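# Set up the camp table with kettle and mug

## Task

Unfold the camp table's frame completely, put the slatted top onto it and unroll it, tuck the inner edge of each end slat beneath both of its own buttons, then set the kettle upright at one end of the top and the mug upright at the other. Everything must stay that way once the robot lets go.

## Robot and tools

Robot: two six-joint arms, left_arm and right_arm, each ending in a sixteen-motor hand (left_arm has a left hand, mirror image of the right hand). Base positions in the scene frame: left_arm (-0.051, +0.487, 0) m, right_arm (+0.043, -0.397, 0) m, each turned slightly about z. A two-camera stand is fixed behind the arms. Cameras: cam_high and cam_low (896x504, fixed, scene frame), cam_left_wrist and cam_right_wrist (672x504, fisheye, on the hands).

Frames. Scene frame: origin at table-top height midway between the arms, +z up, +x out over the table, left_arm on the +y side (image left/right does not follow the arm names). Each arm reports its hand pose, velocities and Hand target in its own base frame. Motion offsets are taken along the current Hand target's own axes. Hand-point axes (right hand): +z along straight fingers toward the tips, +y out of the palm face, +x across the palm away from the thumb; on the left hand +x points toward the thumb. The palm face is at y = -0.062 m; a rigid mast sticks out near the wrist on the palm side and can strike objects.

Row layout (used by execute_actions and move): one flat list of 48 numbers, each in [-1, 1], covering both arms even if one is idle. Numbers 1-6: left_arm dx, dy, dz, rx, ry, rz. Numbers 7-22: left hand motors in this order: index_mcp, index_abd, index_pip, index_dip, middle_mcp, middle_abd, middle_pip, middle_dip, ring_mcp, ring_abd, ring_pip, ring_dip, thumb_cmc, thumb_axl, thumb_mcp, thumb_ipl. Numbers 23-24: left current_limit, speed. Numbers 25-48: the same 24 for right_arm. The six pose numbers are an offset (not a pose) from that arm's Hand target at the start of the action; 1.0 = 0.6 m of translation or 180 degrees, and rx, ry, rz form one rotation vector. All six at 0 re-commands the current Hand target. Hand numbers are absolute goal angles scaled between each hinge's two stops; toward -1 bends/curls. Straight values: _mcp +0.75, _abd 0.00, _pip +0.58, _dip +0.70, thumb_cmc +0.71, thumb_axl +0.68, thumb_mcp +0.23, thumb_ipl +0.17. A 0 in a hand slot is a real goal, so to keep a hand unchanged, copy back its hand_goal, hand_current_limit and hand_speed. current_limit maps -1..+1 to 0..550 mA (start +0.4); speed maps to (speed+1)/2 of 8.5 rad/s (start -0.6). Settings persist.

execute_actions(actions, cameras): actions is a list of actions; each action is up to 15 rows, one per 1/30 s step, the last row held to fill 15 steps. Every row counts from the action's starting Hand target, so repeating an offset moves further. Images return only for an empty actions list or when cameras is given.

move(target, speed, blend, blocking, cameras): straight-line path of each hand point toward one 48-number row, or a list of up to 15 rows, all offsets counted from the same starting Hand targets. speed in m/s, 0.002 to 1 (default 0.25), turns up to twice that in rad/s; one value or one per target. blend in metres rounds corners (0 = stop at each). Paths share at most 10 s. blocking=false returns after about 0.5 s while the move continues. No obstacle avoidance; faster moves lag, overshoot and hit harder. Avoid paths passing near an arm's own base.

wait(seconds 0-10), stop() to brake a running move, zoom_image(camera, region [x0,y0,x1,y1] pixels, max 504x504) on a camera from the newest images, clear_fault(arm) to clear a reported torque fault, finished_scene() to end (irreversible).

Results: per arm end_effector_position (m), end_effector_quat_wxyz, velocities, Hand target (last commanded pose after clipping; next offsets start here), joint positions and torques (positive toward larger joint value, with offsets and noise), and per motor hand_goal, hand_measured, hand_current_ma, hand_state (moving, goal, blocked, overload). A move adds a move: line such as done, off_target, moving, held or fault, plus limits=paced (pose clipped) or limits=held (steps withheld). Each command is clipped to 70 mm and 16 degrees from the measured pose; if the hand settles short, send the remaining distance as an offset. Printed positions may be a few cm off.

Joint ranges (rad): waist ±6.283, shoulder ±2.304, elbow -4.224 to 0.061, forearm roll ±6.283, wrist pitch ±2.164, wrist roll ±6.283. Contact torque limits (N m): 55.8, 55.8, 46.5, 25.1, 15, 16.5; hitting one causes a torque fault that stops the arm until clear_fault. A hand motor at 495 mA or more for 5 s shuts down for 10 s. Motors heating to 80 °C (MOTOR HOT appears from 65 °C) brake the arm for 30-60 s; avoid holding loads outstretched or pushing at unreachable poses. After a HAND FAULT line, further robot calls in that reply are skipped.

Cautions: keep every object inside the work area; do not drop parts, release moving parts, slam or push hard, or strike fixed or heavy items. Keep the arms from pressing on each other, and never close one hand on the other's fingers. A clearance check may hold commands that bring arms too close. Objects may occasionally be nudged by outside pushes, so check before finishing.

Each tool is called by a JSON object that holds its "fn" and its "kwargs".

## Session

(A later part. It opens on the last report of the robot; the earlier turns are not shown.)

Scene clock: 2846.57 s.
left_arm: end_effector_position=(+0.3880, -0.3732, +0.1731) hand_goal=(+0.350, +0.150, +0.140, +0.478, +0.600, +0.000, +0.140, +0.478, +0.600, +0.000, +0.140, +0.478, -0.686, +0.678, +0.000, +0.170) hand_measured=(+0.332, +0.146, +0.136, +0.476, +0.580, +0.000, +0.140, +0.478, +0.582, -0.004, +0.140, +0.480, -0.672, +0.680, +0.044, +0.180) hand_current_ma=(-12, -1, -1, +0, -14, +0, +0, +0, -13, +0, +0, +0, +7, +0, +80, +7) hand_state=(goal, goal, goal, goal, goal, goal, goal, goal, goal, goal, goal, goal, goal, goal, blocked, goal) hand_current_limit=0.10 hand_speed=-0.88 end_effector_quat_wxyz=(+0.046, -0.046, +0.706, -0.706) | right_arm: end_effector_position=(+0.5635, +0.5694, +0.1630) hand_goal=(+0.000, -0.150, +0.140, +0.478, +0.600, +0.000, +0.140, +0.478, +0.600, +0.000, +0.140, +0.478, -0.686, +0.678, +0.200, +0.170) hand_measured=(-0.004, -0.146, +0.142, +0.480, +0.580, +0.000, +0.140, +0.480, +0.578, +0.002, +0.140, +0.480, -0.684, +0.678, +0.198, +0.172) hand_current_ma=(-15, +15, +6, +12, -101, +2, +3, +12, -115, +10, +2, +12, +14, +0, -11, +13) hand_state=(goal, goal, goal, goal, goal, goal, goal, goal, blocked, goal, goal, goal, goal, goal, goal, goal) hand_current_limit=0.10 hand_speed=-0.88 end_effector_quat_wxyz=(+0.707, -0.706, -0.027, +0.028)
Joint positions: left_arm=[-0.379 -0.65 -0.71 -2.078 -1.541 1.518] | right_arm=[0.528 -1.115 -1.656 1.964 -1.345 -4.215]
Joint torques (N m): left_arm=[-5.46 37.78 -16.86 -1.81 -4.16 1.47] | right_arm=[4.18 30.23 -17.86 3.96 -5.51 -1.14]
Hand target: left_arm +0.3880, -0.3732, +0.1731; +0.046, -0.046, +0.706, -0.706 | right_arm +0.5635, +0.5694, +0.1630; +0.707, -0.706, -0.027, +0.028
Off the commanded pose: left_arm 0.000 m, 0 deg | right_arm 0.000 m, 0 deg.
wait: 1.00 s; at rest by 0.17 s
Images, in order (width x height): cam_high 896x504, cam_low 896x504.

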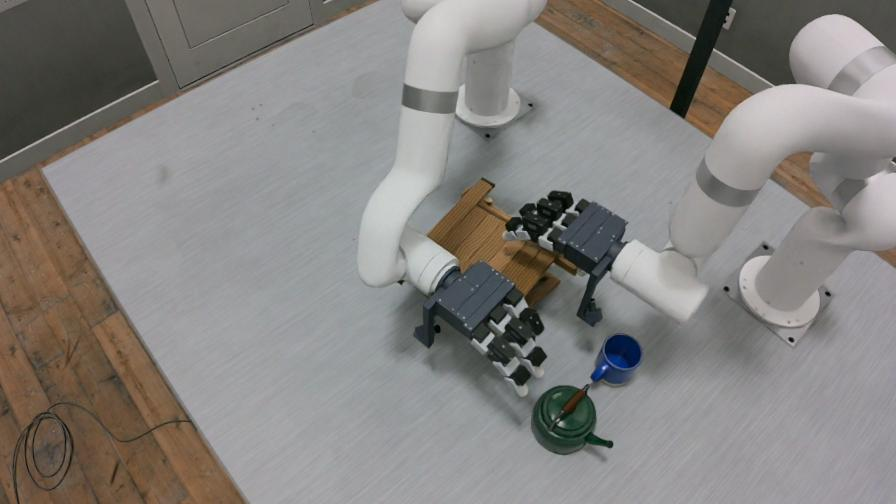

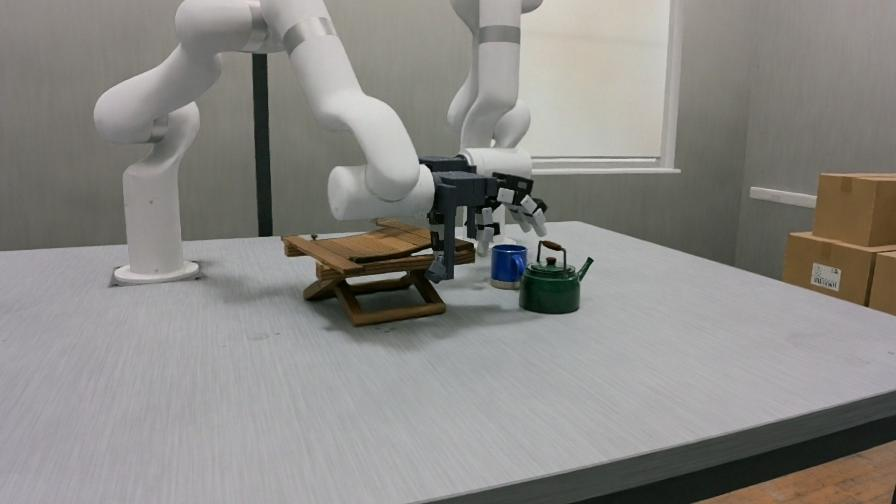

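{"fn": "execute_actions", "kwargs": {"actions": [[[0,0,0,0,0,0, 0.12,0.15,0.139,0.478, 0.6,0,0.139,0.478, 0.6,0,0.139,0.478, -0.686,0.678,0.02,0.17, 0.2,-0.9, 0,0,0,0,0,0, -0.01,-0.15,0.139,0.478, 0.6,0,0.139,0.478, 0.6,0,0.139,0.478, -0.686,0.678,0.1,0.17, 0.2,-0.9]]]}}

{"fn": "wait", "kwargs": {"seconds": 1, "cameras": ["cam_high","cam_low"]}}

{"fn": "zoom_image", "kwargs": {"camera": "cam_high", "region": [430, 170, 600, 270]}}

{"fn": "zoom_image", "kwargs": {"camera": "cam_low", "region": [280, 200, 500, 290]}}

Scene clock: 2859.10 s.
left_arm: end_effector_position=(+0.3880, -0.3732, +0.1731) hand_goal=(+0.120, +0.150, +0.140, +0.478, +0.600, +0.000, +0.140, +0.478, +0.600, +0.000, +0.140, +0.478, -0.686, +0.678, +0.020, +0.170) hand_measured=(+0.182, +0.144, +0.158, +0.484, +0.580, +0.000, +0.140, +0.478, +0.582, -0.004, +0.140, +0.480, -0.672, +0.680, +0.044, +0.180) hand_current_ma=(+102, -1, +12, +2, -14, +0, +0, +0, -13, +0, +0, +0, +7, +0, +28, +7) hand_state=(blocked, goal, goal, goal, goal, goal, goal, goal, goal, goal, goal, goal, goal, goal, blocked, goal) hand_current_limit=0.20 hand_speed=-0.90 end_effector_quat_wxyz=(+0.046, -0.046, +0.706, -0.706) | right_arm: end_effector_position=(+0.5635, +0.5694, +0.1630) hand_goal=(-0.010, -0.150, +0.140, +0.478, +0.600, +0.000, +0.140, +0.478, +0.600, +0.000, +0.140, +0.478, -0.686, +0.678, +0.100, +0.170) hand_measured=(-0.012, -0.146, +0.142, +0.480, +0.580, +0.000, +0.140, +0.480, +0.578, +0.002, +0.140, +0.480, -0.684, +0.678, +0.104, +0.172) hand_current_ma=(-14, +15, +6, +12, -101, +2, +3, +12, -115, +10, +2, +12, +14, +0, +23, +13) hand_state=(goal, goal, goal, goal, goal, goal, goal, goal, blocked, goal, goal, goal, goal, goal, goal, goal) hand_current_limit=0.20 hand_speed=-0.90 end_effector_quat_wxyz=(+0.707, -0.706, -0.027, +0.028)
Joint positions: left_arm=[-0.379 -0.65 -0.71 -2.078 -1.541 1.518] | right_arm=[0.528 -1.115 -1.656 1.964 -1.345 -4.215]
Joint torques (N m): left_arm=[-6.1 50.02 -16.37 -1.21 -3.63 1.2] | right_arm=[6.79 32.29 -17.56 3.76 -5.11 -1.2]
Hand target: left_arm +0.3880, -0.3732, +0.1731; +0.046, -0.046, +0.706, -0.706 | right_arm +0.5635, +0.5694, +0.1630; +0.707, -0.706, -0.027, +0.028
Off the commanded pose: left_arm 0.000 m, 0 deg | right_arm 0.000 m, 0 deg.
Step readings (end_effector_position of left_arm | right_arm):
0: (+0.3880, -0.3732, +0.1731) | (+0.5635, +0.5694, +0.1630)
1: (+0.3880, -0.3732, +0.1731) | (+0.5635, +0.5694, +0.1630)
2: (+0.3880, -0.3732, +0.1731) | (+0.5635, +0.5694, +0.1630)
4: (+0.3880, -0.3732, +0.1731) | (+0.5635, +0.5694, +0.1630)
8: (+0.3880, -0.3732, +0.1731) | (+0.5635, +0.5694, +0.1630)
15: (+0.3880, -0.3732, +0.1731) | (+0.5635, +0.5694, +0.1630)

Scene clock: 2860.10 s.
left_arm: end_effector_position=(+0.3880, -0.3732, +0.1731) hand_goal=(+0.120, +0.150, +0.140, +0.478, +0.600, +0.000, +0.140, +0.478, +0.600, +0.000, +0.140, +0.478, -0.686, +0.678, +0.020, +0.170) hand_measured=(+0.182, +0.144, +0.158, +0.484, +0.580, +0.000, +0.140, +0.478, +0.582, -0.004, +0.140, +0.480, -0.672, +0.680, +0.044, +0.180) hand_current_ma=(+102, -1, +12, +2, -14, +0, +0, +0, -13, +0, +0, +0, +7, +0, +28, +7) hand_state=(blocked, goal, goal, goal, goal, goal, goal, goal, goal, goal, goal, goal, goal, goal, blocked, goal) hand_current_limit=0.20 hand_speed=-0.90 end_effector_quat_wxyz=(+0.046, -0.046, +0.706, -0.706) | right_arm: end_effector_position=(+0.5635, +0.5694, +0.1630) hand_goal=(-0.010, -0.150, +0.140, +0.478, +0.600, +0.000, +0.140, +0.478, +0.600, +0.000, +0.140, +0.478, -0.686, +0.678, +0.100, +0.170) hand_measured=(-0.012, -0.146, +0.142, +0.480, +0.580, +0.000, +0.140, +0.480, +0.578, +0.002, +0.140, +0.480, -0.684, +0.678, +0.104, +0.172) hand_current_ma=(-14, +15, +6, +12, -101, +2, +3, +12, -115, +10, +2, +12, +14, +0, +23, +13) hand_state=(goal, goal, goal, goal, goal, goal, goal, goal, blocked, goal, goal, goal, goal, goal, goal, goal) hand_current_limit=0.20 hand_speed=-0.90 end_effector_quat_wxyz=(+0.707, -0.706, -0.027, +0.028)
Joint positions: left_arm=[-0.379 -0.65 -0.71 -2.078 -1.541 1.518] | right_arm=[0.528 -1.115 -1.656 1.964 -1.345 -4.215]
Joint torques (N m): left_arm=[-4.38 49.73 -16.48 -2.17 -3.39 1.15] | right_arm=[6.88 31.28 -17.36 3.32 -4.74 -1.19]
Hand target: left_arm +0.3880, -0.3732, +0.1731; +0.046, -0.046, +0.706, -0.706 | right_arm +0.5635, +0.5694, +0.1630; +0.707, -0.706, -0.027, +0.028
Off the commanded pose: left_arm 0.000 m, 0 deg | right_arm 0.000 m, 0 deg.
wait: 1.00 s; at rest by 0.17 s
Images, in order (width x height): cam_high 896x504, cam_low 896x504.

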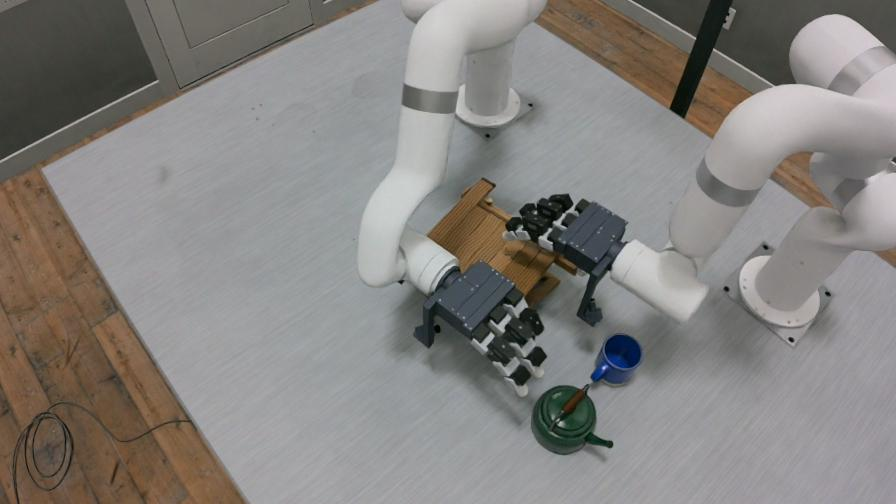

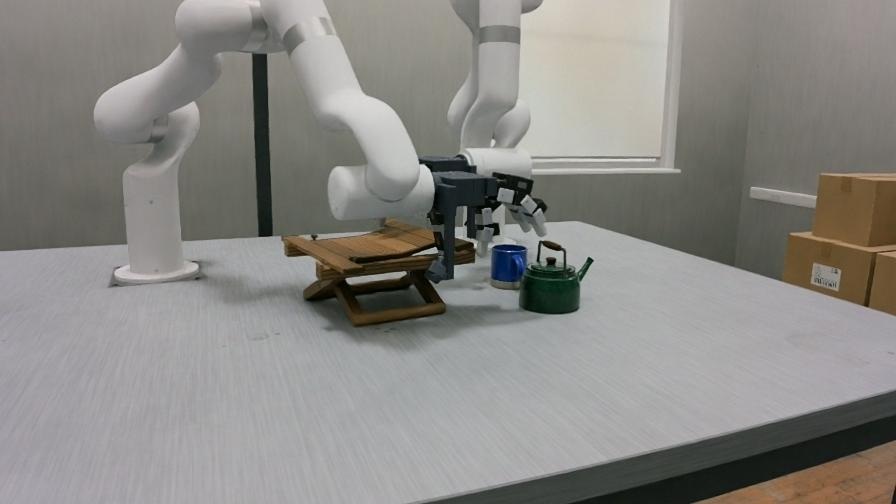

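Scaled by 2.965 from the camera's 896x504 image, which has a finer 1280x720 frame.

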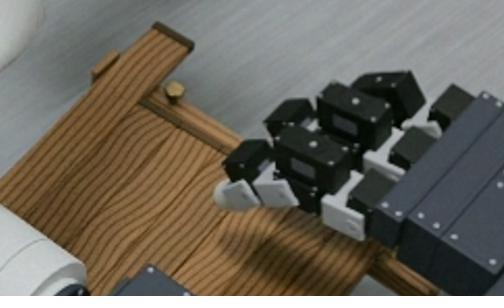

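Scaled by 2.291 from the camera's 896x504 image, which has a finer 1280x720 frame.

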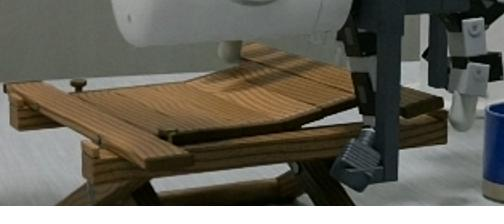

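{"fn": "execute_actions", "kwargs": {"actions": [[[0,0,0,0,0,0, 0.08,0.15,0.139,0.478, 0.6,0,0.139,0.478, 0.6,0,0.139,0.478, -0.686,0.678,0.03,0.17, 0.3,-0.9, 0,0,0,0,0,0, -0.02,-0.15,0.139,0.478, 0.6,0,0.139,0.478, 0.6,0,0.139,0.478, -0.686,0.678,0.06,0.17, 0.3,-0.9]],[[0,0,0,0,0,0, 0.05,0.15,0.139,0.478, 0.6,0,0.139,0.478, 0.6,0,0.139,0.478, -0.686,0.678,0.03,0.17, 0.3,-0.9, 0,0,0,0,0,0, -0.02,-0.15,0.139,0.478, 0.6,0,0.139,0.478, 0.6,0,0.139,0.478, -0.686,0.678,0.03,0.17, 0.3,-0.9]]], "cameras": ["cam_high","cam_low"]}}

{"fn": "zoom_image", "kwargs": {"camera": "cam_high", "region": [430, 150, 680, 300]}}

{"fn": "zoom_image", "kwargs": {"camera": "cam_low", "region": [280, 190, 540, 310]}}

Scene clock: 2895.07 s.
left_arm: end_effector_position=(+0.3880, -0.3732, +0.1731) hand_goal=(+0.050, +0.150, +0.140, +0.478, +0.600, +0.000, +0.140, +0.478, +0.600, +0.000, +0.140, +0.478, -0.686, +0.678, +0.030, +0.170) hand_measured=(+0.102, +0.144, +0.166, +0.486, +0.580, +0.000, +0.140, +0.478, +0.582, -0.004, +0.140, +0.480, -0.672, +0.680, +0.046, +0.180) hand_current_ma=(+74, -1, +20, +3, -14, +0, +0, +0, -13, +0, +0, +0, +7, +0, +13, +7) hand_state=(blocked, goal, blocked, goal, goal, goal, goal, goal, goal, goal, goal, goal, goal, goal, goal, goal) hand_current_limit=0.30 hand_speed=-0.90 end_effector_quat_wxyz=(+0.046, -0.046, +0.706, -0.706) | right_arm: end_effector_position=(+0.5635, +0.5694, +0.1630) hand_goal=(-0.020, -0.150, +0.140, +0.478, +0.600, +0.000, +0.140, +0.478, +0.600, +0.000, +0.140, +0.478, -0.686, +0.678, +0.030, +0.170) hand_measured=(-0.022, -0.146, +0.142, +0.480, +0.580, +0.000, +0.140, +0.480, +0.578, +0.002, +0.140, +0.480, -0.686, +0.678, +0.052, +0.172) hand_current_ma=(-14, +15, +6, +12, -101, +2, +3, +12, -115, +10, +2, +12, +5, +0, +142, +17) hand_state=(goal, goal, goal, goal, goal, goal, goal, goal, blocked, goal, goal, goal, goal, goal, blocked, goal) hand_current_limit=0.30 hand_speed=-0.90 end_effector_quat_wxyz=(+0.707, -0.706, -0.027, +0.028)
Joint positions: left_arm=[-0.379 -0.65 -0.71 -2.078 -1.541 1.518] | right_arm=[0.528 -1.115 -1.656 1.964 -1.345 -4.215]
Joint torques (N m): left_arm=[-6.36 51.49 -15.14 -1.44 -2.88 0.89] | right_arm=[5.32 33.31 -16.02 3.06 -4.39 -1.27]
Hand target: left_arm +0.3880, -0.3732, +0.1731; +0.046, -0.046, +0.706, -0.706 | right_arm +0.5635, +0.5694, +0.1630; +0.707, -0.706, -0.027, +0.028
Off the commanded pose: left_arm 0.000 m, 0 deg | right_arm 0.000 m, 0 deg.
Step readings (end_effector_position of left_arm | right_arm):
0: (+0.3880, -0.3732, +0.1731) | (+0.5635, +0.5694, +0.1630)
1: (+0.3880, -0.3732, +0.1731) | (+0.5635, +0.5694, +0.1630)
2: (+0.3880, -0.3732, +0.1731) | (+0.5635, +0.5694, +0.1630)
4: (+0.3880, -0.3732, +0.1731) | (+0.5635, +0.5694, +0.1630)
8: (+0.3880, -0.3732, +0.1731) | (+0.5635, +0.5694, +0.1630)
15: (+0.3880, -0.3732, +0.1731) | (+0.5635, +0.5694, +0.1630)
16: (+0.3880, -0.3732, +0.1731) | (+0.5635, +0.5694, +0.1630)
17: (+0.3880, -0.3732, +0.1731) | (+0.5635, +0.5694, +0.1630)
19: (+0.3880, -0.3732, +0.1731) | (+0.5635, +0.5694, +0.1630)
23: (+0.3880, -0.3732, +0.1731) | (+0.5635, +0.5694, +0.1630)
30: (+0.3880, -0.3732, +0.1731) | (+0.5635, +0.5694, +0.1630)
Images, in order (width x height): cam_high 896x504, cam_low 896x504.

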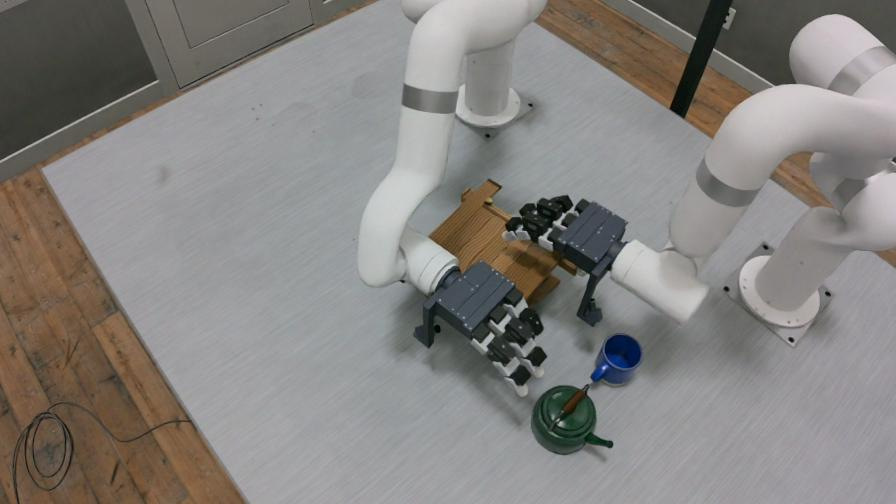

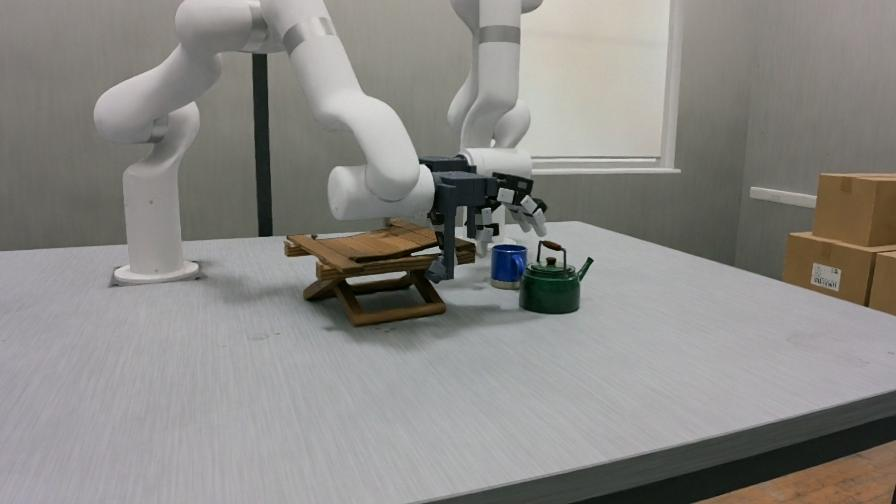

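Scaled by 2.016 from the camera's 896x504 image, which has a finer 1280x720 frame.

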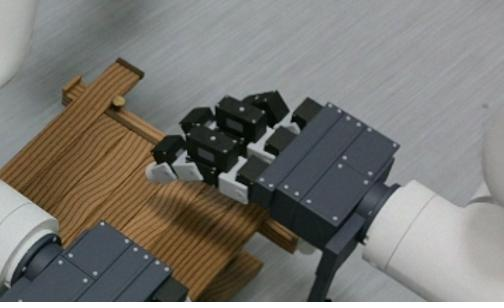

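Scaled by 1.938 from the camera's 896x504 image, which has a finer 1280x720 frame.

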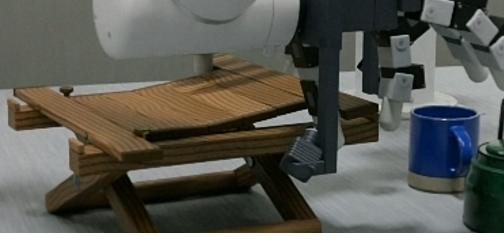

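{"fn": "execute_actions", "kwargs": {"actions": [], "cameras": ["cam_right_wrist","cam_left_wrist"]}}

{"fn": "zoom_image", "kwargs": {"camera": "cam_right_wrist", "region": [150, 150, 560, 460]}}

{"fn": "zoom_image", "kwargs": {"camera": "cam_left_wrist", "region": [150, 150, 560, 460]}}

Scene clock: 2910.13 s.
left_arm: end_effector_position=(+0.3880, -0.3732, +0.1731) hand_goal=(+0.050, +0.150, +0.140, +0.478, +0.600, +0.000, +0.140, +0.478, +0.600, +0.000, +0.140, +0.478, -0.686, +0.678, +0.030, +0.170) hand_measured=(+0.102, +0.144, +0.166, +0.486, +0.580, +0.000, +0.140, +0.478, +0.582, -0.004, +0.140, +0.480, -0.672, +0.680, +0.046, +0.180) hand_current_ma=(+74, -1, +20, +3, -14, +0, +0, +0, -13, +0, +0, +0, +7, +0, +13, +7) hand_state=(blocked, goal, blocked, goal, goal, goal, goal, goal, goal, goal, goal, goal, goal, goal, goal, goal) hand_current_limit=0.30 hand_speed=-0.90 end_effector_quat_wxyz=(+0.046, -0.046, +0.706, -0.706) | right_arm: end_effector_position=(+0.5635, +0.5694, +0.1630) hand_goal=(-0.020, -0.150, +0.140, +0.478, +0.600, +0.000, +0.140, +0.478, +0.600, +0.000, +0.140, +0.478, -0.686, +0.678, +0.030, +0.170) hand_measured=(-0.022, -0.146, +0.142, +0.480, +0.580, +0.000, +0.140, +0.480, +0.578, +0.002, +0.140, +0.480, -0.686, +0.678, +0.052, +0.172) hand_current_ma=(-14, +15, +6, +12, -101, +2, +3, +12, -115, +10, +2, +12, +5, +0, +142, +17) hand_state=(goal, goal, goal, goal, goal, goal, goal, goal, blocked, goal, goal, goal, goal, goal, blocked, goal) hand_current_limit=0.30 hand_speed=-0.90 end_effector_quat_wxyz=(+0.707, -0.706, -0.027, +0.028)
Joint positions: left_arm=[-0.379 -0.65 -0.71 -2.078 -1.541 1.518] | right_arm=[0.528 -1.115 -1.656 1.964 -1.345 -4.215]
Joint velocities: within noise
Joint torques (N m): left_arm=[-5 49.98 -15.28 -1.35 -2.19 0.88] | right_arm=[6.26 31.93 -15.27 3.49 -3.95 -1.28]
Hand target: left_arm +0.3880, -0.3732, +0.1731; +0.046, -0.046, +0.706, -0.706 | right_arm +0.5635, +0.5694, +0.1630; +0.707, -0.706, -0.027, +0.028
Off the commanded pose: left_arm 0.000 m, 0 deg | right_arm 0.000 m, 0 deg.
Images, in order (width x height): cam_left_wrist 672x504, cam_right_wrist 672x504.

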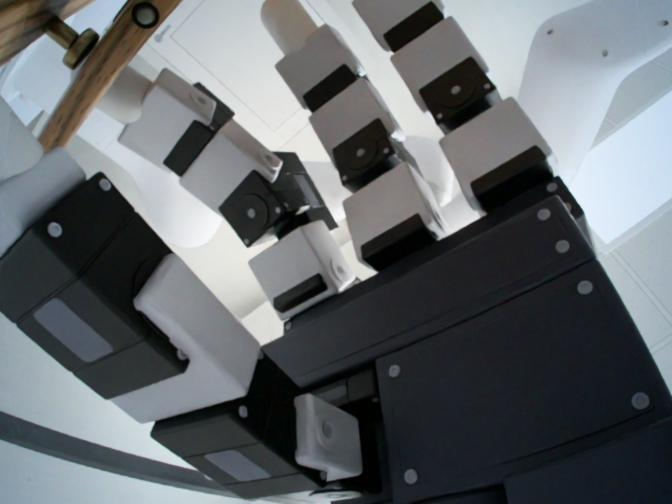

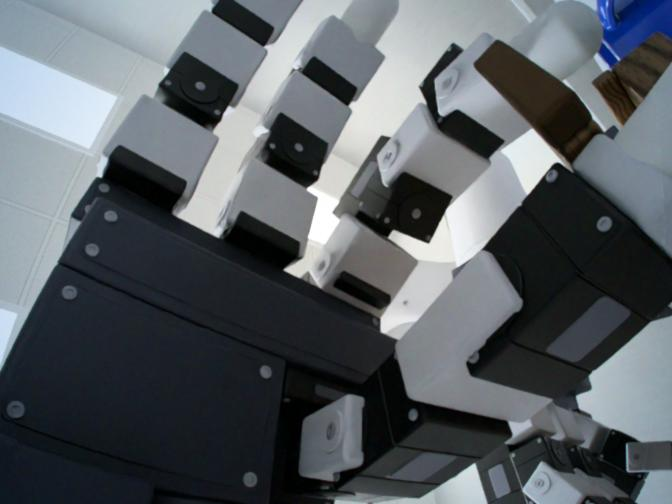

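Scaled by 1.229 from the camera's 672x504 image, which has a finer 960x720 frame.

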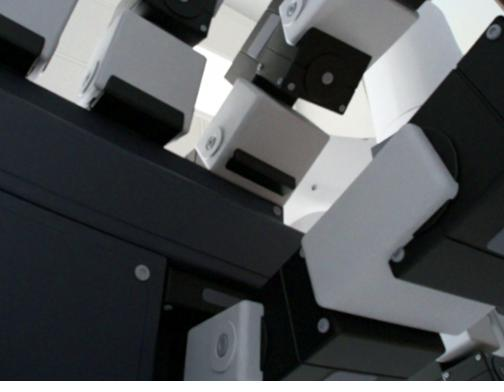

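Scaled by 1.229 from the camera's 672x504 image, which has a finer 960x720 frame.

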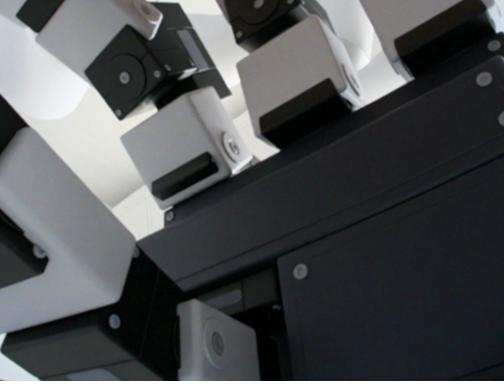

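{"fn": "zoom_image", "kwargs": {"camera": "cam_left_wrist", "region": [0, 0, 250, 188]}}

{"fn": "zoom_image", "kwargs": {"camera": "cam_right_wrist", "region": [422, 0, 672, 188]}}

Scaled by 2.016 from the camera's 672x504 image, which has a finer 960x720 frame.

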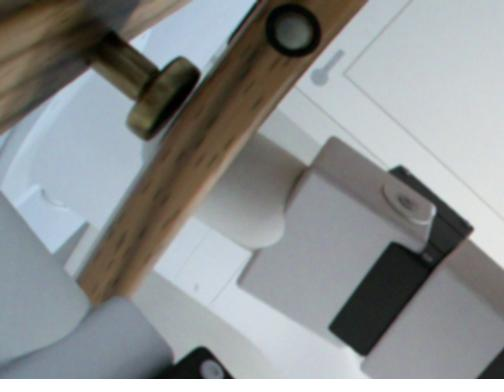

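Scaled by 2.016 from the camera's 672x504 image, which has a finer 960x720 frame.

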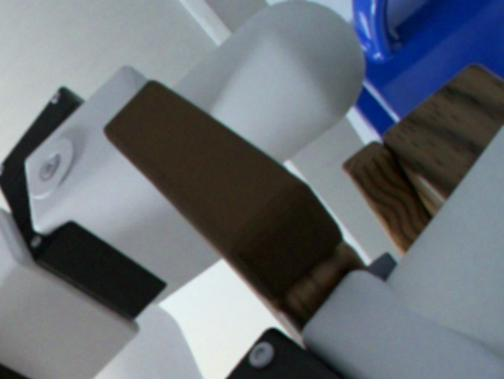

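{"fn": "execute_actions", "kwargs": {"actions": [[[0,0,0,0,0,0, 0.05,0.15,0.139,0.478, 0.6,0,0.139,0.478, 0.6,0,0.139,0.478, -0.686,0.678,0.03,0.17, 0.3,-0.9, 0,0,0,0,0,0, -0.12,-0.15,0.139,0.478, 0.6,0,0.139,0.478, 0.6,0,0.139,0.478, -0.686,0.678,0.05,0.17, 0.3,-0.9]],[[0,0,0,0,0,0, 0.05,0.15,0.139,0.478, 0.6,0,0.139,0.478, 0.6,0,0.139,0.478, -0.686,0.678,0.03,0.17, 0.3,-0.9, 0,0,0,0,0,0, -0.12,0.2,0.139,0.478, 0.6,0,0.139,0.478, 0.6,0,0.139,0.478, -0.686,0.678,0.05,0.17, 0.3,-0.9]]], "cameras": ["cam_right_wrist"]}}

{"fn": "zoom_image", "kwargs": {"camera": "cam_right_wrist", "region": [422, 0, 672, 188]}}

Scene clock: 2933.23 s.
left_arm: end_effector_position=(+0.3880, -0.3732, +0.1731) hand_goal=(+0.050, +0.150, +0.140, +0.478, +0.600, +0.000, +0.140, +0.478, +0.600, +0.000, +0.140, +0.478, -0.686, +0.678, +0.030, +0.170) hand_measured=(+0.090, +0.150, +0.166, +0.486, +0.580, +0.000, +0.140, +0.478, +0.582, -0.004, +0.140, +0.480, -0.670, +0.680, +0.046, +0.180) hand_current_ma=(+50, +0, +20, +3, -14, +0, +0, +0, -13, +0, +0, +0, +10, +0, +13, +7) hand_state=(blocked, goal, blocked, goal, goal, goal, goal, goal, goal, goal, goal, goal, goal, goal, goal, goal) hand_current_limit=0.30 hand_speed=-0.90 end_effector_quat_wxyz=(+0.046, -0.046, +0.706, -0.706) | right_arm: end_effector_position=(+0.5635, +0.5694, +0.1630) hand_goal=(-0.120, +0.200, +0.140, +0.478, +0.600, +0.000, +0.140, +0.478, +0.600, +0.000, +0.140, +0.478, -0.686, +0.678, +0.050, +0.170) hand_measured=(-0.118, +0.020, +0.144, +0.480, +0.580, +0.000, +0.140, +0.480, +0.578, +0.002, +0.140, +0.480, -0.686, +0.678, +0.054, +0.172) hand_current_ma=(+7, -357, +22, +12, -101, +2, +3, +12, -115, +10, +2, +12, +5, +0, +28, +16) hand_state=(goal, blocked, goal, goal, goal, goal, goal, goal, blocked, goal, goal, goal, goal, goal, goal, goal) hand_current_limit=0.30 hand_speed=-0.90 end_effector_quat_wxyz=(+0.707, -0.706, -0.027, +0.028)
Joint positions: left_arm=[-0.379 -0.65 -0.71 -2.078 -1.541 1.518] | right_arm=[0.528 -1.115 -1.656 1.964 -1.345 -4.215]
Joint torques (N m): left_arm=[-5.76 49.94 -14.88 -1.71 -1.88 0.7] | right_arm=[5.69 33.43 -15.08 3.35 -3.26 -0.77]
Hand target: left_arm +0.3880, -0.3732, +0.1731; +0.046, -0.046, +0.706, -0.706 | right_arm +0.5635, +0.5694, +0.1630; +0.707, -0.706, -0.027, +0.028
Off the commanded pose: left_arm 0.000 m, 0 deg | right_arm 0.000 m, 0 deg.
Step readings (end_effector_position of left_arm | right_arm):
0: (+0.3880, -0.3732, +0.1731) | (+0.5635, +0.5694, +0.1630)
1: (+0.3880, -0.3732, +0.1731) | (+0.5635, +0.5694, +0.1630)
2: (+0.3880, -0.3732, +0.1731) | (+0.5635, +0.5694, +0.1630)
4: (+0.3880, -0.3732, +0.1731) | (+0.5635, +0.5694, +0.1630)
8: (+0.3880, -0.3732, +0.1731) | (+0.5635, +0.5694, +0.1630)
15: (+0.3880, -0.3732, +0.1731) | (+0.5635, +0.5694, +0.1630)
16: (+0.3880, -0.3732, +0.1731) | (+0.5635, +0.5694, +0.1630)
17: (+0.3880, -0.3732, +0.1731) | (+0.5635, +0.5694, +0.1630)
19: (+0.3880, -0.3732, +0.1731) | (+0.5635, +0.5694, +0.1630)
23: (+0.3880, -0.3732, +0.1731) | (+0.5635, +0.5694, +0.1630)
30: (+0.3880, -0.3732, +0.1731) | (+0.5635, +0.5694, +0.1630)
Images, in order (width x height): cam_right_wrist 672x504.

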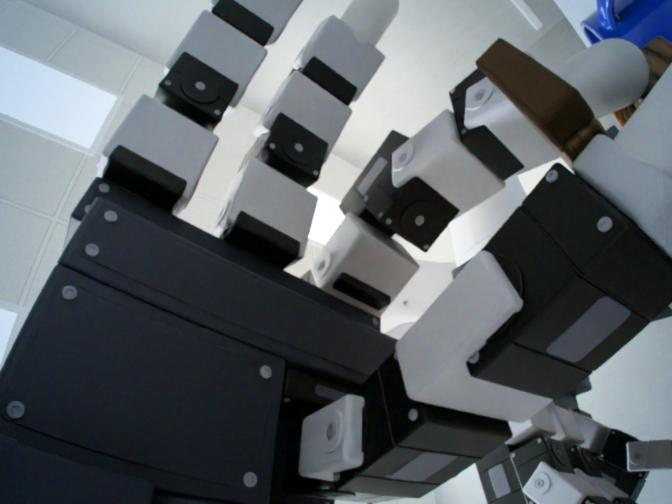

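Scaled by 2.016 from the camera's 672x504 image, which has a finer 960x720 frame.

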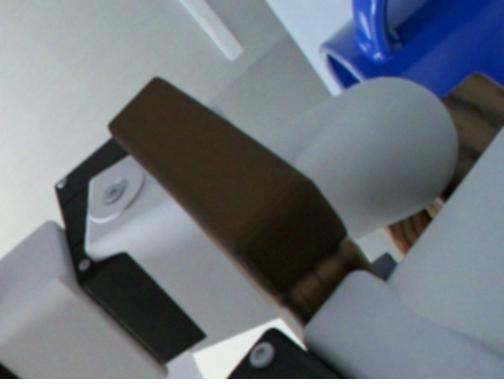

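{"fn": "execute_actions", "kwargs": {"actions": [[[0,0,0,0,0,0, 0.05,0.15,0.139,0.478, 0.6,0,0.139,0.478, 0.6,0,0.139,0.478, -0.686,0.678,0.03,0.17, 0.3,-0.9, 0,0,0,0,0,0, -0.12,-0.12,0.139,0.478, 0.6,0,0.139,0.478, 0.6,0,0.139,0.478, -0.686,0.678,0.06,0.17, 0.3,-0.8]],[[0,0,0,0,0,0, 0.05,0.15,0.139,0.478, 0.6,0,0.139,0.478, 0.6,0,0.139,0.478, -0.686,0.678,0.03,0.17, 0.3,-0.9, 0,0,0,0,0,0, 0.08,-0.12,0.139,0.478, 0.6,0,0.139,0.478, 0.6,0,0.139,0.478, -0.686,0.678,0.06,0.17, 0.3,-0.8]],[[0,0,0,0,0,0, 0.05,0.15,0.139,0.478, 0.6,0,0.139,0.478, 0.6,0,0.139,0.478, -0.686,0.678,0.03,0.17, 0.3,-0.9, 0,0,0,0,0,0, 0.08,0.2,0.139,0.478, 0.6,0,0.139,0.478, 0.6,0,0.139,0.478, -0.686,0.678,0.06,0.17, 0.3,-0.8]]], "cameras": ["cam_right_wrist","cam_high"]}}

{"fn": "zoom_image", "kwargs": {"camera": "cam_right_wrist", "region": [422, 0, 672, 188]}}

{"fn": "zoom_image", "kwargs": {"camera": "cam_high", "region": [430, 150, 680, 300]}}

Scene clock: 2941.10 s.
left_arm: end_effector_position=(+0.3880, -0.3732, +0.1731) hand_goal=(+0.050, +0.150, +0.140, +0.478, +0.600, +0.000, +0.140, +0.478, +0.600, +0.000, +0.140, +0.478, -0.686, +0.678, +0.030, +0.170) hand_measured=(+0.090, +0.150, +0.166, +0.486, +0.580, +0.000, +0.140, +0.478, +0.582, -0.004, +0.140, +0.480, -0.670, +0.680, +0.046, +0.180) hand_current_ma=(+50, +0, +20, +3, -14, +0, +0, +0, -13, +0, +0, +0, +10, +0, +13, +7) hand_state=(blocked, goal, blocked, goal, goal, goal, goal, goal, goal, goal, goal, goal, goal, goal, goal, goal) hand_current_limit=0.30 hand_speed=-0.90 end_effector_quat_wxyz=(+0.046, -0.046, +0.706, -0.706) | right_arm: end_effector_position=(+0.5635, +0.5694, +0.1630) hand_goal=(+0.080, +0.200, +0.140, +0.478, +0.600, +0.000, +0.140, +0.478, +0.600, +0.000, +0.140, +0.478, -0.686, +0.678, +0.060, +0.170) hand_measured=(+0.066, +0.196, +0.142, +0.480, +0.580, +0.000, +0.140, +0.480, +0.578, +0.002, +0.140, +0.480, -0.686, +0.678, +0.060, +0.172) hand_current_ma=(-75, -19, +10, +12, -101, +2, +3, +12, -115, +10, +2, +12, +5, +0, -5, +16) hand_state=(goal, goal, goal, goal, goal, goal, goal, goal, blocked, goal, goal, goal, goal, goal, goal, goal) hand_current_limit=0.30 hand_speed=-0.80 end_effector_quat_wxyz=(+0.707, -0.706, -0.027, +0.028)
Joint positions: left_arm=[-0.379 -0.65 -0.71 -2.078 -1.541 1.518] | right_arm=[0.528 -1.115 -1.656 1.964 -1.345 -4.215]
Joint torques (N m): left_arm=[-4.48 48.52 -13.55 -1.15 -0.86 0.59] | right_arm=[6.22 33.63 -13.25 0.85 -2.84 0.53]
Hand target: left_arm +0.3880, -0.3732, +0.1731; +0.046, -0.046, +0.706, -0.706 | right_arm +0.5635, +0.5694, +0.1630; +0.707, -0.706, -0.027, +0.028
Off the commanded pose: left_arm 0.000 m, 0 deg | right_arm 0.000 m, 0 deg.
Step readings (end_effector_position of left_arm | right_arm):
0: (+0.3880, -0.3732, +0.1731) | (+0.5635, +0.5694, +0.1630)
1: (+0.3880, -0.3732, +0.1731) | (+0.5635, +0.5694, +0.1630)
2: (+0.3880, -0.3732, +0.1731) | (+0.5635, +0.5694, +0.1630)
4: (+0.3880, -0.3732, +0.1731) | (+0.5635, +0.5694, +0.1630)
8: (+0.3880, -0.3732, +0.1731) | (+0.5635, +0.5694, +0.1630)
15: (+0.3880, -0.3732, +0.1731) | (+0.5635, +0.5694, +0.1630)
16: (+0.3880, -0.3732, +0.1731) | (+0.5635, +0.5694, +0.1630)
17: (+0.3880, -0.3732, +0.1731) | (+0.5635, +0.5694, +0.1630)
19: (+0.3880, -0.3732, +0.1731) | (+0.5635, +0.5694, +0.1630)
23: (+0.3880, -0.3732, +0.1731) | (+0.5635, +0.5694, +0.1630)
30: (+0.3880, -0.3732, +0.1731) | (+0.5635, +0.5694, +0.1630)
31: (+0.3880, -0.3732, +0.1731) | (+0.5635, +0.5694, +0.1630)
32: (+0.3880, -0.3732, +0.1731) | (+0.5635, +0.5694, +0.1630)
34: (+0.3880, -0.3732, +0.1731) | (+0.5635, +0.5694, +0.1630)
38: (+0.3880, -0.3732, +0.1731) | (+0.5635, +0.5694, +0.1630)
45: (+0.3880, -0.3732, +0.1731) | (+0.5635, +0.5694, +0.1630)
Images, in order (width x height): cam_high 896x504, cam_right_wrist 672x504.

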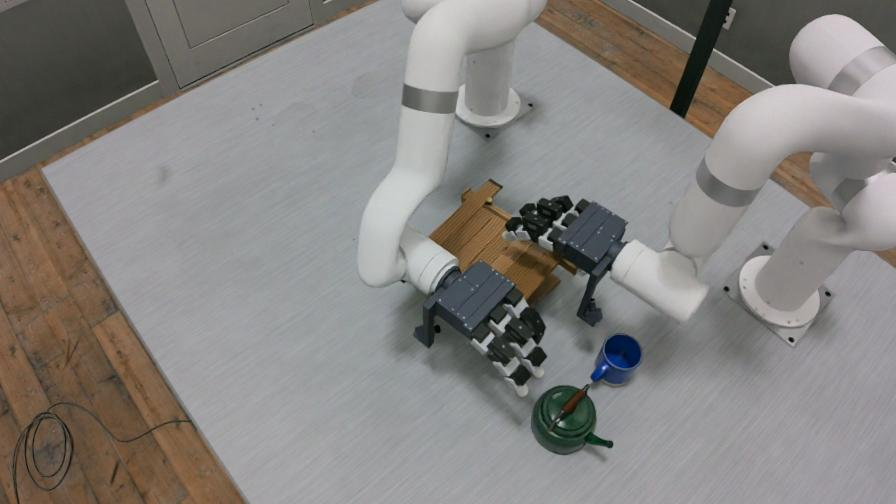

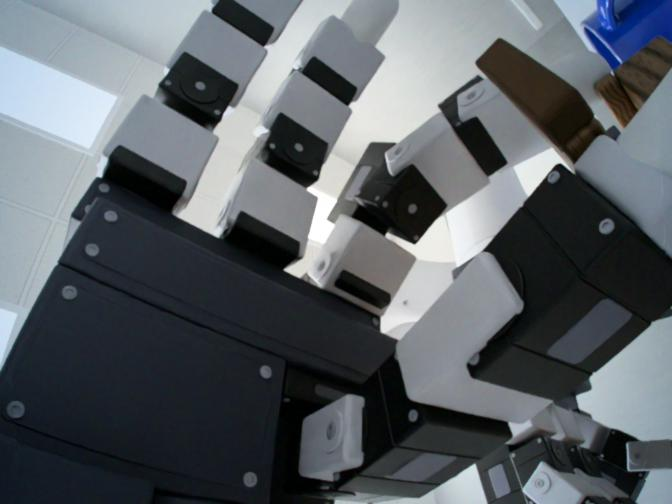

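Scaled by 2.016 from the camera's 672x504 image, which has a finer 960x720 frame.

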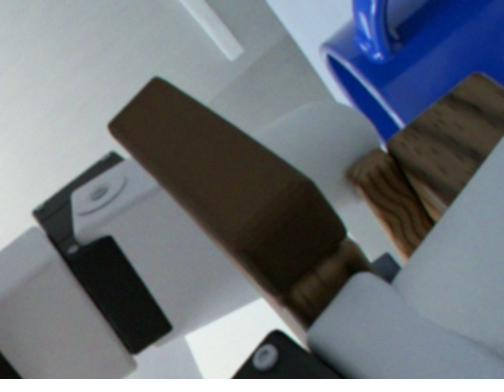

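Scaled by 2.016 from the camera's 896x504 image, which has a finer 1280x720 frame.

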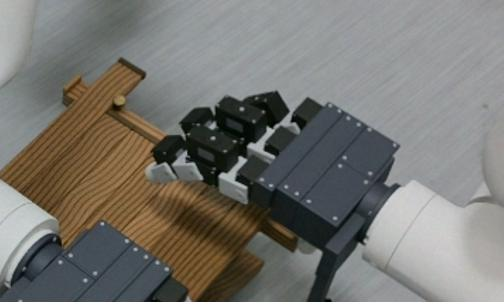

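{"fn": "execute_actions", "kwargs": {"actions": [[[0,0,0,0,0,0, 0.02,0.15,0.139,0.478, 0.6,0,0.139,0.478, 0.6,0,0.139,0.478, -0.686,0.678,0.02,0.17, 0.3,-0.9, 0,0,0,0,0,0, 0.02,0.2,0.139,0.478, 0.6,0,0.139,0.478, 0.6,0,0.139,0.478, -0.686,0.678,0.03,0.17, 0.3,-0.9]],[[0,0,0,0,0,0, 0.0,0.15,0.139,0.478, 0.6,0,0.139,0.478, 0.6,0,0.139,0.478, -0.686,0.678,0.02,0.17, 0.3,-0.9, 0,0,0,0,0,0, 0.02,0.2,0.139,0.478, 0.6,0,0.139,0.478, 0.6,0,0.139,0.478, -0.686,0.678,0.0,0.17, 0.3,-0.9]]], "cameras": ["cam_right_wrist","cam_left_wrist","cam_high","cam_low"]}}

{"fn": "zoom_image", "kwargs": {"camera": "cam_right_wrist", "region": [422, 0, 672, 188]}}

{"fn": "zoom_image", "kwargs": {"camera": "cam_left_wrist", "region": [0, 0, 250, 188]}}

{"fn": "zoom_image", "kwargs": {"camera": "cam_high", "region": [430, 150, 680, 300]}}

{"fn": "zoom_image", "kwargs": {"camera": "cam_low", "region": [280, 200, 500, 310]}}

Scene clock: 2950.17 s.
left_arm: end_effector_position=(+0.3880, -0.3732, +0.1731) hand_goal=(+0.000, +0.150, +0.140, +0.478, +0.600, +0.000, +0.140, +0.478, +0.600, +0.000, +0.140, +0.478, -0.686, +0.678, +0.020, +0.170) hand_measured=(+0.086, +0.150, +0.168, +0.488, +0.580, +0.000, +0.140, +0.478, +0.582, -0.004, +0.140, +0.480, -0.670, +0.680, +0.046, +0.180) hand_current_ma=(+175, +0, +23, +4, -14, +0, +0, +0, -13, +0, +0, +0, +10, +0, +31, +7) hand_state=(blocked, goal, blocked, goal, goal, goal, goal, goal, goal, goal, goal, goal, goal, goal, blocked, goal) hand_current_limit=0.30 hand_speed=-0.90 end_effector_quat_wxyz=(+0.046, -0.046, +0.706, -0.706) | right_arm: end_effector_position=(+0.5635, +0.5694, +0.1630) hand_goal=(+0.020, +0.200, +0.140, +0.478, +0.600, +0.000, +0.140, +0.478, +0.600, +0.000, +0.140, +0.478, -0.686, +0.678, +0.000, +0.170) hand_measured=(+0.056, +0.196, +0.148, +0.480, +0.580, +0.000, +0.140, +0.480, +0.578, +0.002, +0.140, +0.480, -0.686, +0.678, +0.046, +0.176) hand_current_ma=(+190, -19, +40, +12, -101, +2, +3, +12, -115, +10, +2, +12, +5, +0, +288, +38) hand_state=(blocked, goal, goal, goal, goal, goal, goal, goal, blocked, goal, goal, goal, goal, goal, blocked, goal) hand_current_limit=0.30 hand_speed=-0.90 end_effector_quat_wxyz=(+0.707, -0.706, -0.027, +0.028)
Joint positions: left_arm=[-0.379 -0.65 -0.71 -2.078 -1.541 1.518] | right_arm=[0.528 -1.115 -1.656 1.964 -1.345 -4.215]
Joint torques (N m): left_arm=[-4.68 48.64 -14.04 -0.76 -0.34 0.32] | right_arm=[4.32 33.03 -12.76 -0.16 -2.07 0.55]
Hand target: left_arm +0.3880, -0.3732, +0.1731; +0.046, -0.046, +0.706, -0.706 | right_arm +0.5635, +0.5694, +0.1630; +0.707, -0.706, -0.027, +0.028
Off the commanded pose: left_arm 0.000 m, 0 deg | right_arm 0.000 m, 0 deg.
Step readings (end_effector_position of left_arm | right_arm):
0: (+0.3880, -0.3732, +0.1731) | (+0.5635, +0.5694, +0.1630)
1: (+0.3880, -0.3732, +0.1731) | (+0.5635, +0.5694, +0.1630)
2: (+0.3880, -0.3732, +0.1731) | (+0.5635, +0.5694, +0.1630)
4: (+0.3880, -0.3732, +0.1731) | (+0.5635, +0.5694, +0.1630)
8: (+0.3880, -0.3732, +0.1731) | (+0.5635, +0.5694, +0.1630)
15: (+0.3880, -0.3732, +0.1731) | (+0.5635, +0.5694, +0.1630)
16: (+0.3880, -0.3732, +0.1731) | (+0.5635, +0.5694, +0.1630)
17: (+0.3880, -0.3732, +0.1731) | (+0.5635, +0.5694, +0.1630)
19: (+0.3880, -0.3732, +0.1731) | (+0.5635, +0.5694, +0.1630)
23: (+0.3880, -0.3732, +0.1731) | (+0.5635, +0.5694, +0.1630)
30: (+0.3880, -0.3732, +0.1731) | (+0.5635, +0.5694, +0.1630)

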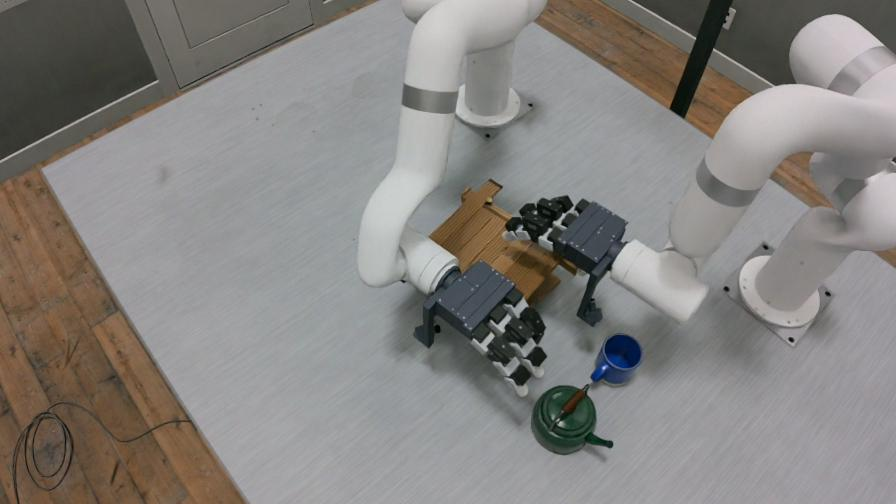

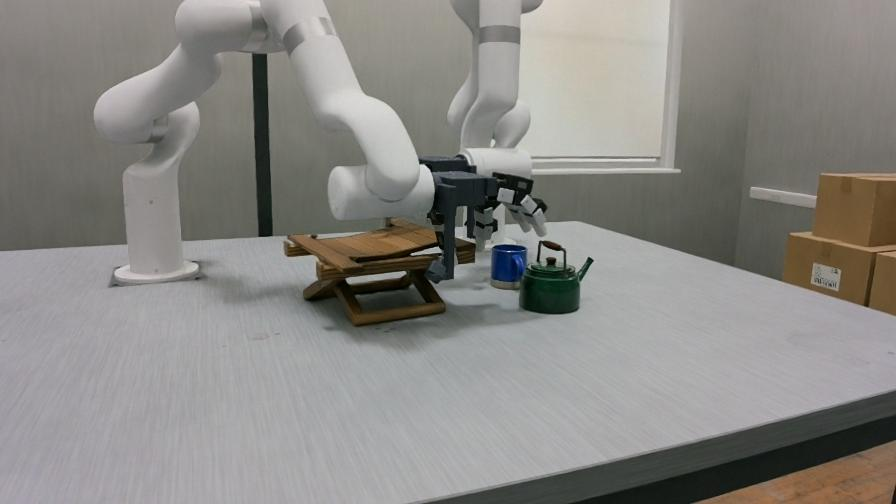

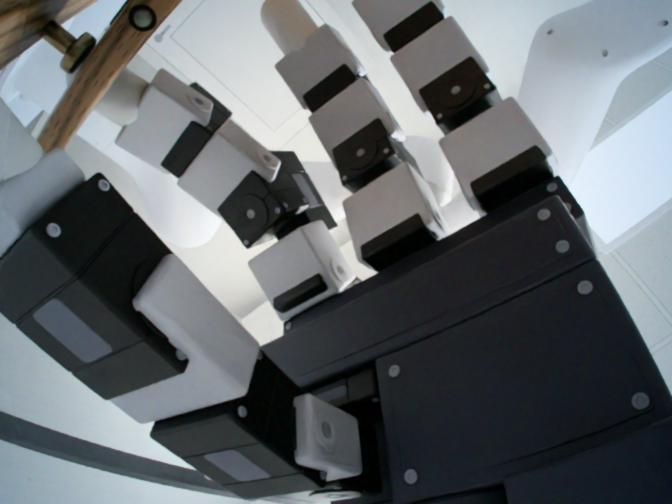

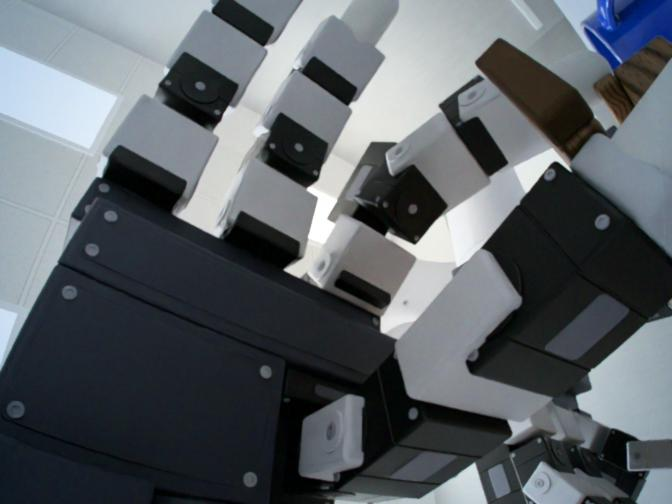

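Scaled by 2.016 from the camera's 672x504 image, which has a finer 960x720 frame.

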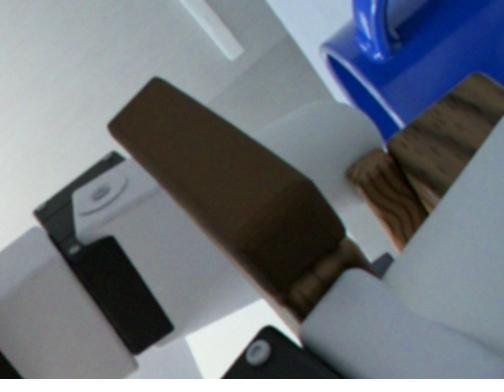

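Scaled by 2.016 from the camera's 672x504 image, which has a finer 960x720 frame.

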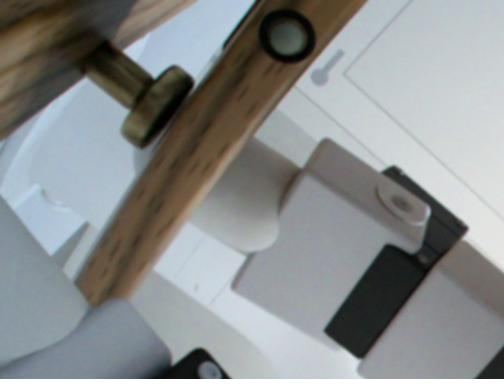

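Scaled by 2.016 from the camera's 896x504 image, which has a finer 1280x720 frame.

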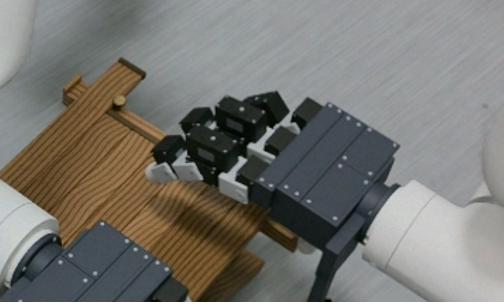

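Scaled by 2.291 from the camera's 896x504 image, which has a finer 1280x720 frame.

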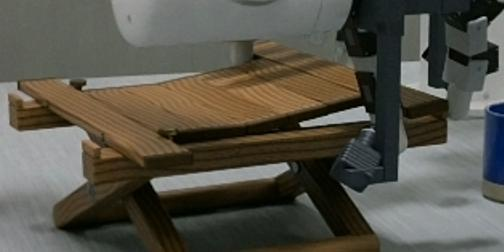

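{"fn": "execute_actions", "kwargs": {"actions": [[[0,0,0,0,0,0, -0.04,0.15,0.139,0.478, 0.6,0,0.139,0.478, 0.6,0,0.139,0.478, -0.686,0.678,0.01,0.17, 0.5,-0.9, 0,0,0,0,0,0, 0.02,0.2,0.139,0.478, 0.6,0,0.139,0.478, 0.6,0,0.139,0.478, -0.686,0.678,-0.04,0.17, 0.5,-0.9]]], "cameras": ["cam_high"]}}

{"fn": "zoom_image", "kwargs": {"camera": "cam_high", "region": [430, 150, 680, 300]}}

Scene clock: 2956.83 s.
left_arm: end_effector_position=(+0.3880, -0.3732, +0.1731) hand_goal=(-0.040, +0.150, +0.140, +0.478, +0.600, +0.000, +0.140, +0.478, +0.600, +0.000, +0.140, +0.478, -0.686, +0.678, +0.010, +0.170) hand_measured=(+0.074, +0.150, +0.178, +0.492, +0.580, +0.000, +0.140, +0.478, +0.582, -0.004, +0.140, +0.480, -0.670, +0.680, +0.044, +0.180) hand_current_ma=(+291, +0, +39, +7, -14, +0, +0, +0, -13, +0, +0, +0, +10, +0, +54, +7) hand_state=(blocked, goal, blocked, goal, goal, goal, goal, goal, goal, goal, goal, goal, goal, goal, blocked, goal) hand_current_limit=0.50 hand_speed=-0.90 end_effector_quat_wxyz=(+0.046, -0.046, +0.706, -0.706) | right_arm: end_effector_position=(+0.5635, +0.5694, +0.1630) hand_goal=(+0.020, +0.200, +0.140, +0.478, +0.600, +0.000, +0.140, +0.478, +0.600, +0.000, +0.140, +0.478, -0.686, +0.678, -0.040, +0.170) hand_measured=(+0.056, +0.196, +0.150, +0.480, +0.580, +0.000, +0.140, +0.480, +0.578, +0.002, +0.140, +0.480, -0.686, +0.678, +0.040, +0.180) hand_current_ma=(+190, -19, +51, +14, -101, +2, +3, +12, -115, +10, +2, +12, +5, +0, +413, +62) hand_state=(blocked, goal, goal, goal, goal, goal, goal, goal, blocked, goal, goal, goal, goal, goal, blocked, goal) hand_current_limit=0.50 hand_speed=-0.90 end_effector_quat_wxyz=(+0.707, -0.706, -0.027, +0.028)
Joint positions: left_arm=[-0.379 -0.65 -0.71 -2.078 -1.541 1.518] | right_arm=[0.528 -1.115 -1.656 1.964 -1.345 -4.215]
Joint torques (N m): left_arm=[-6.49 48.99 -12.02 -1.42 0.3 0.31] | right_arm=[4.28 34.89 -12.24 -0.19 -1.57 0.55]
Hand target: left_arm +0.3880, -0.3732, +0.1731; +0.046, -0.046, +0.706, -0.706 | right_arm +0.5635, +0.5694, +0.1630; +0.707, -0.706, -0.027, +0.028
Off the commanded pose: left_arm 0.000 m, 0 deg | right_arm 0.000 m, 0 deg.
Step readings (end_effector_position of left_arm | right_arm):
0: (+0.3880, -0.3732, +0.1731) | (+0.5635, +0.5694, +0.1630)
1: (+0.3880, -0.3732, +0.1731) | (+0.5635, +0.5694, +0.1630)
2: (+0.3880, -0.3732, +0.1731) | (+0.5635, +0.5694, +0.1630)
4: (+0.3880, -0.3732, +0.1731) | (+0.5635, +0.5694, +0.1630)
8: (+0.3880, -0.3732, +0.1731) | (+0.5635, +0.5694, +0.1630)
15: (+0.3880, -0.3732, +0.1731) | (+0.5635, +0.5694, +0.1630)
Images, in order (width x height): cam_high 896x504.

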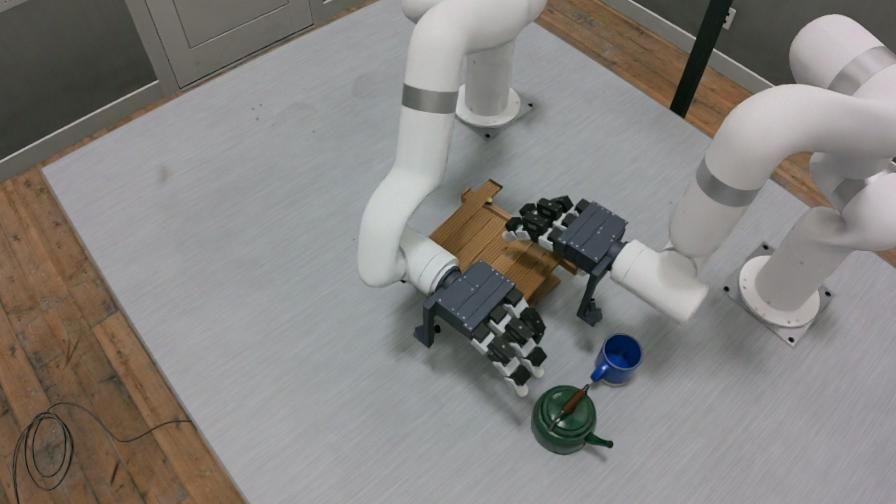

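Scaled by 2.016 from the camera's 896x504 image, which has a finer 1280x720 frame.

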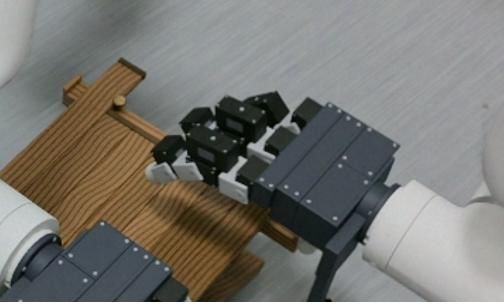

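{"fn": "zoom_image", "kwargs": {"camera": "cam_high", "region": [440, 170, 530, 230]}}

{"fn": "zoom_image", "kwargs": {"camera": "cam_high", "region": [500, 230, 620, 310]}}

Scaled by 5.600 from the camera's 896x504 image, which has a finer 1280x720 frame.

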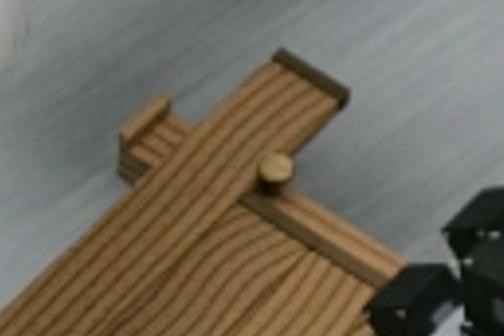

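Scaled by 4.200 from the camera's 896x504 image, which has a finer 1280x720 frame.

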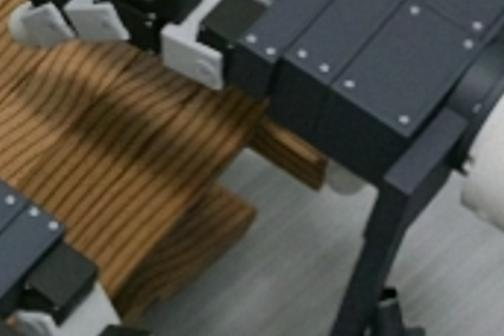

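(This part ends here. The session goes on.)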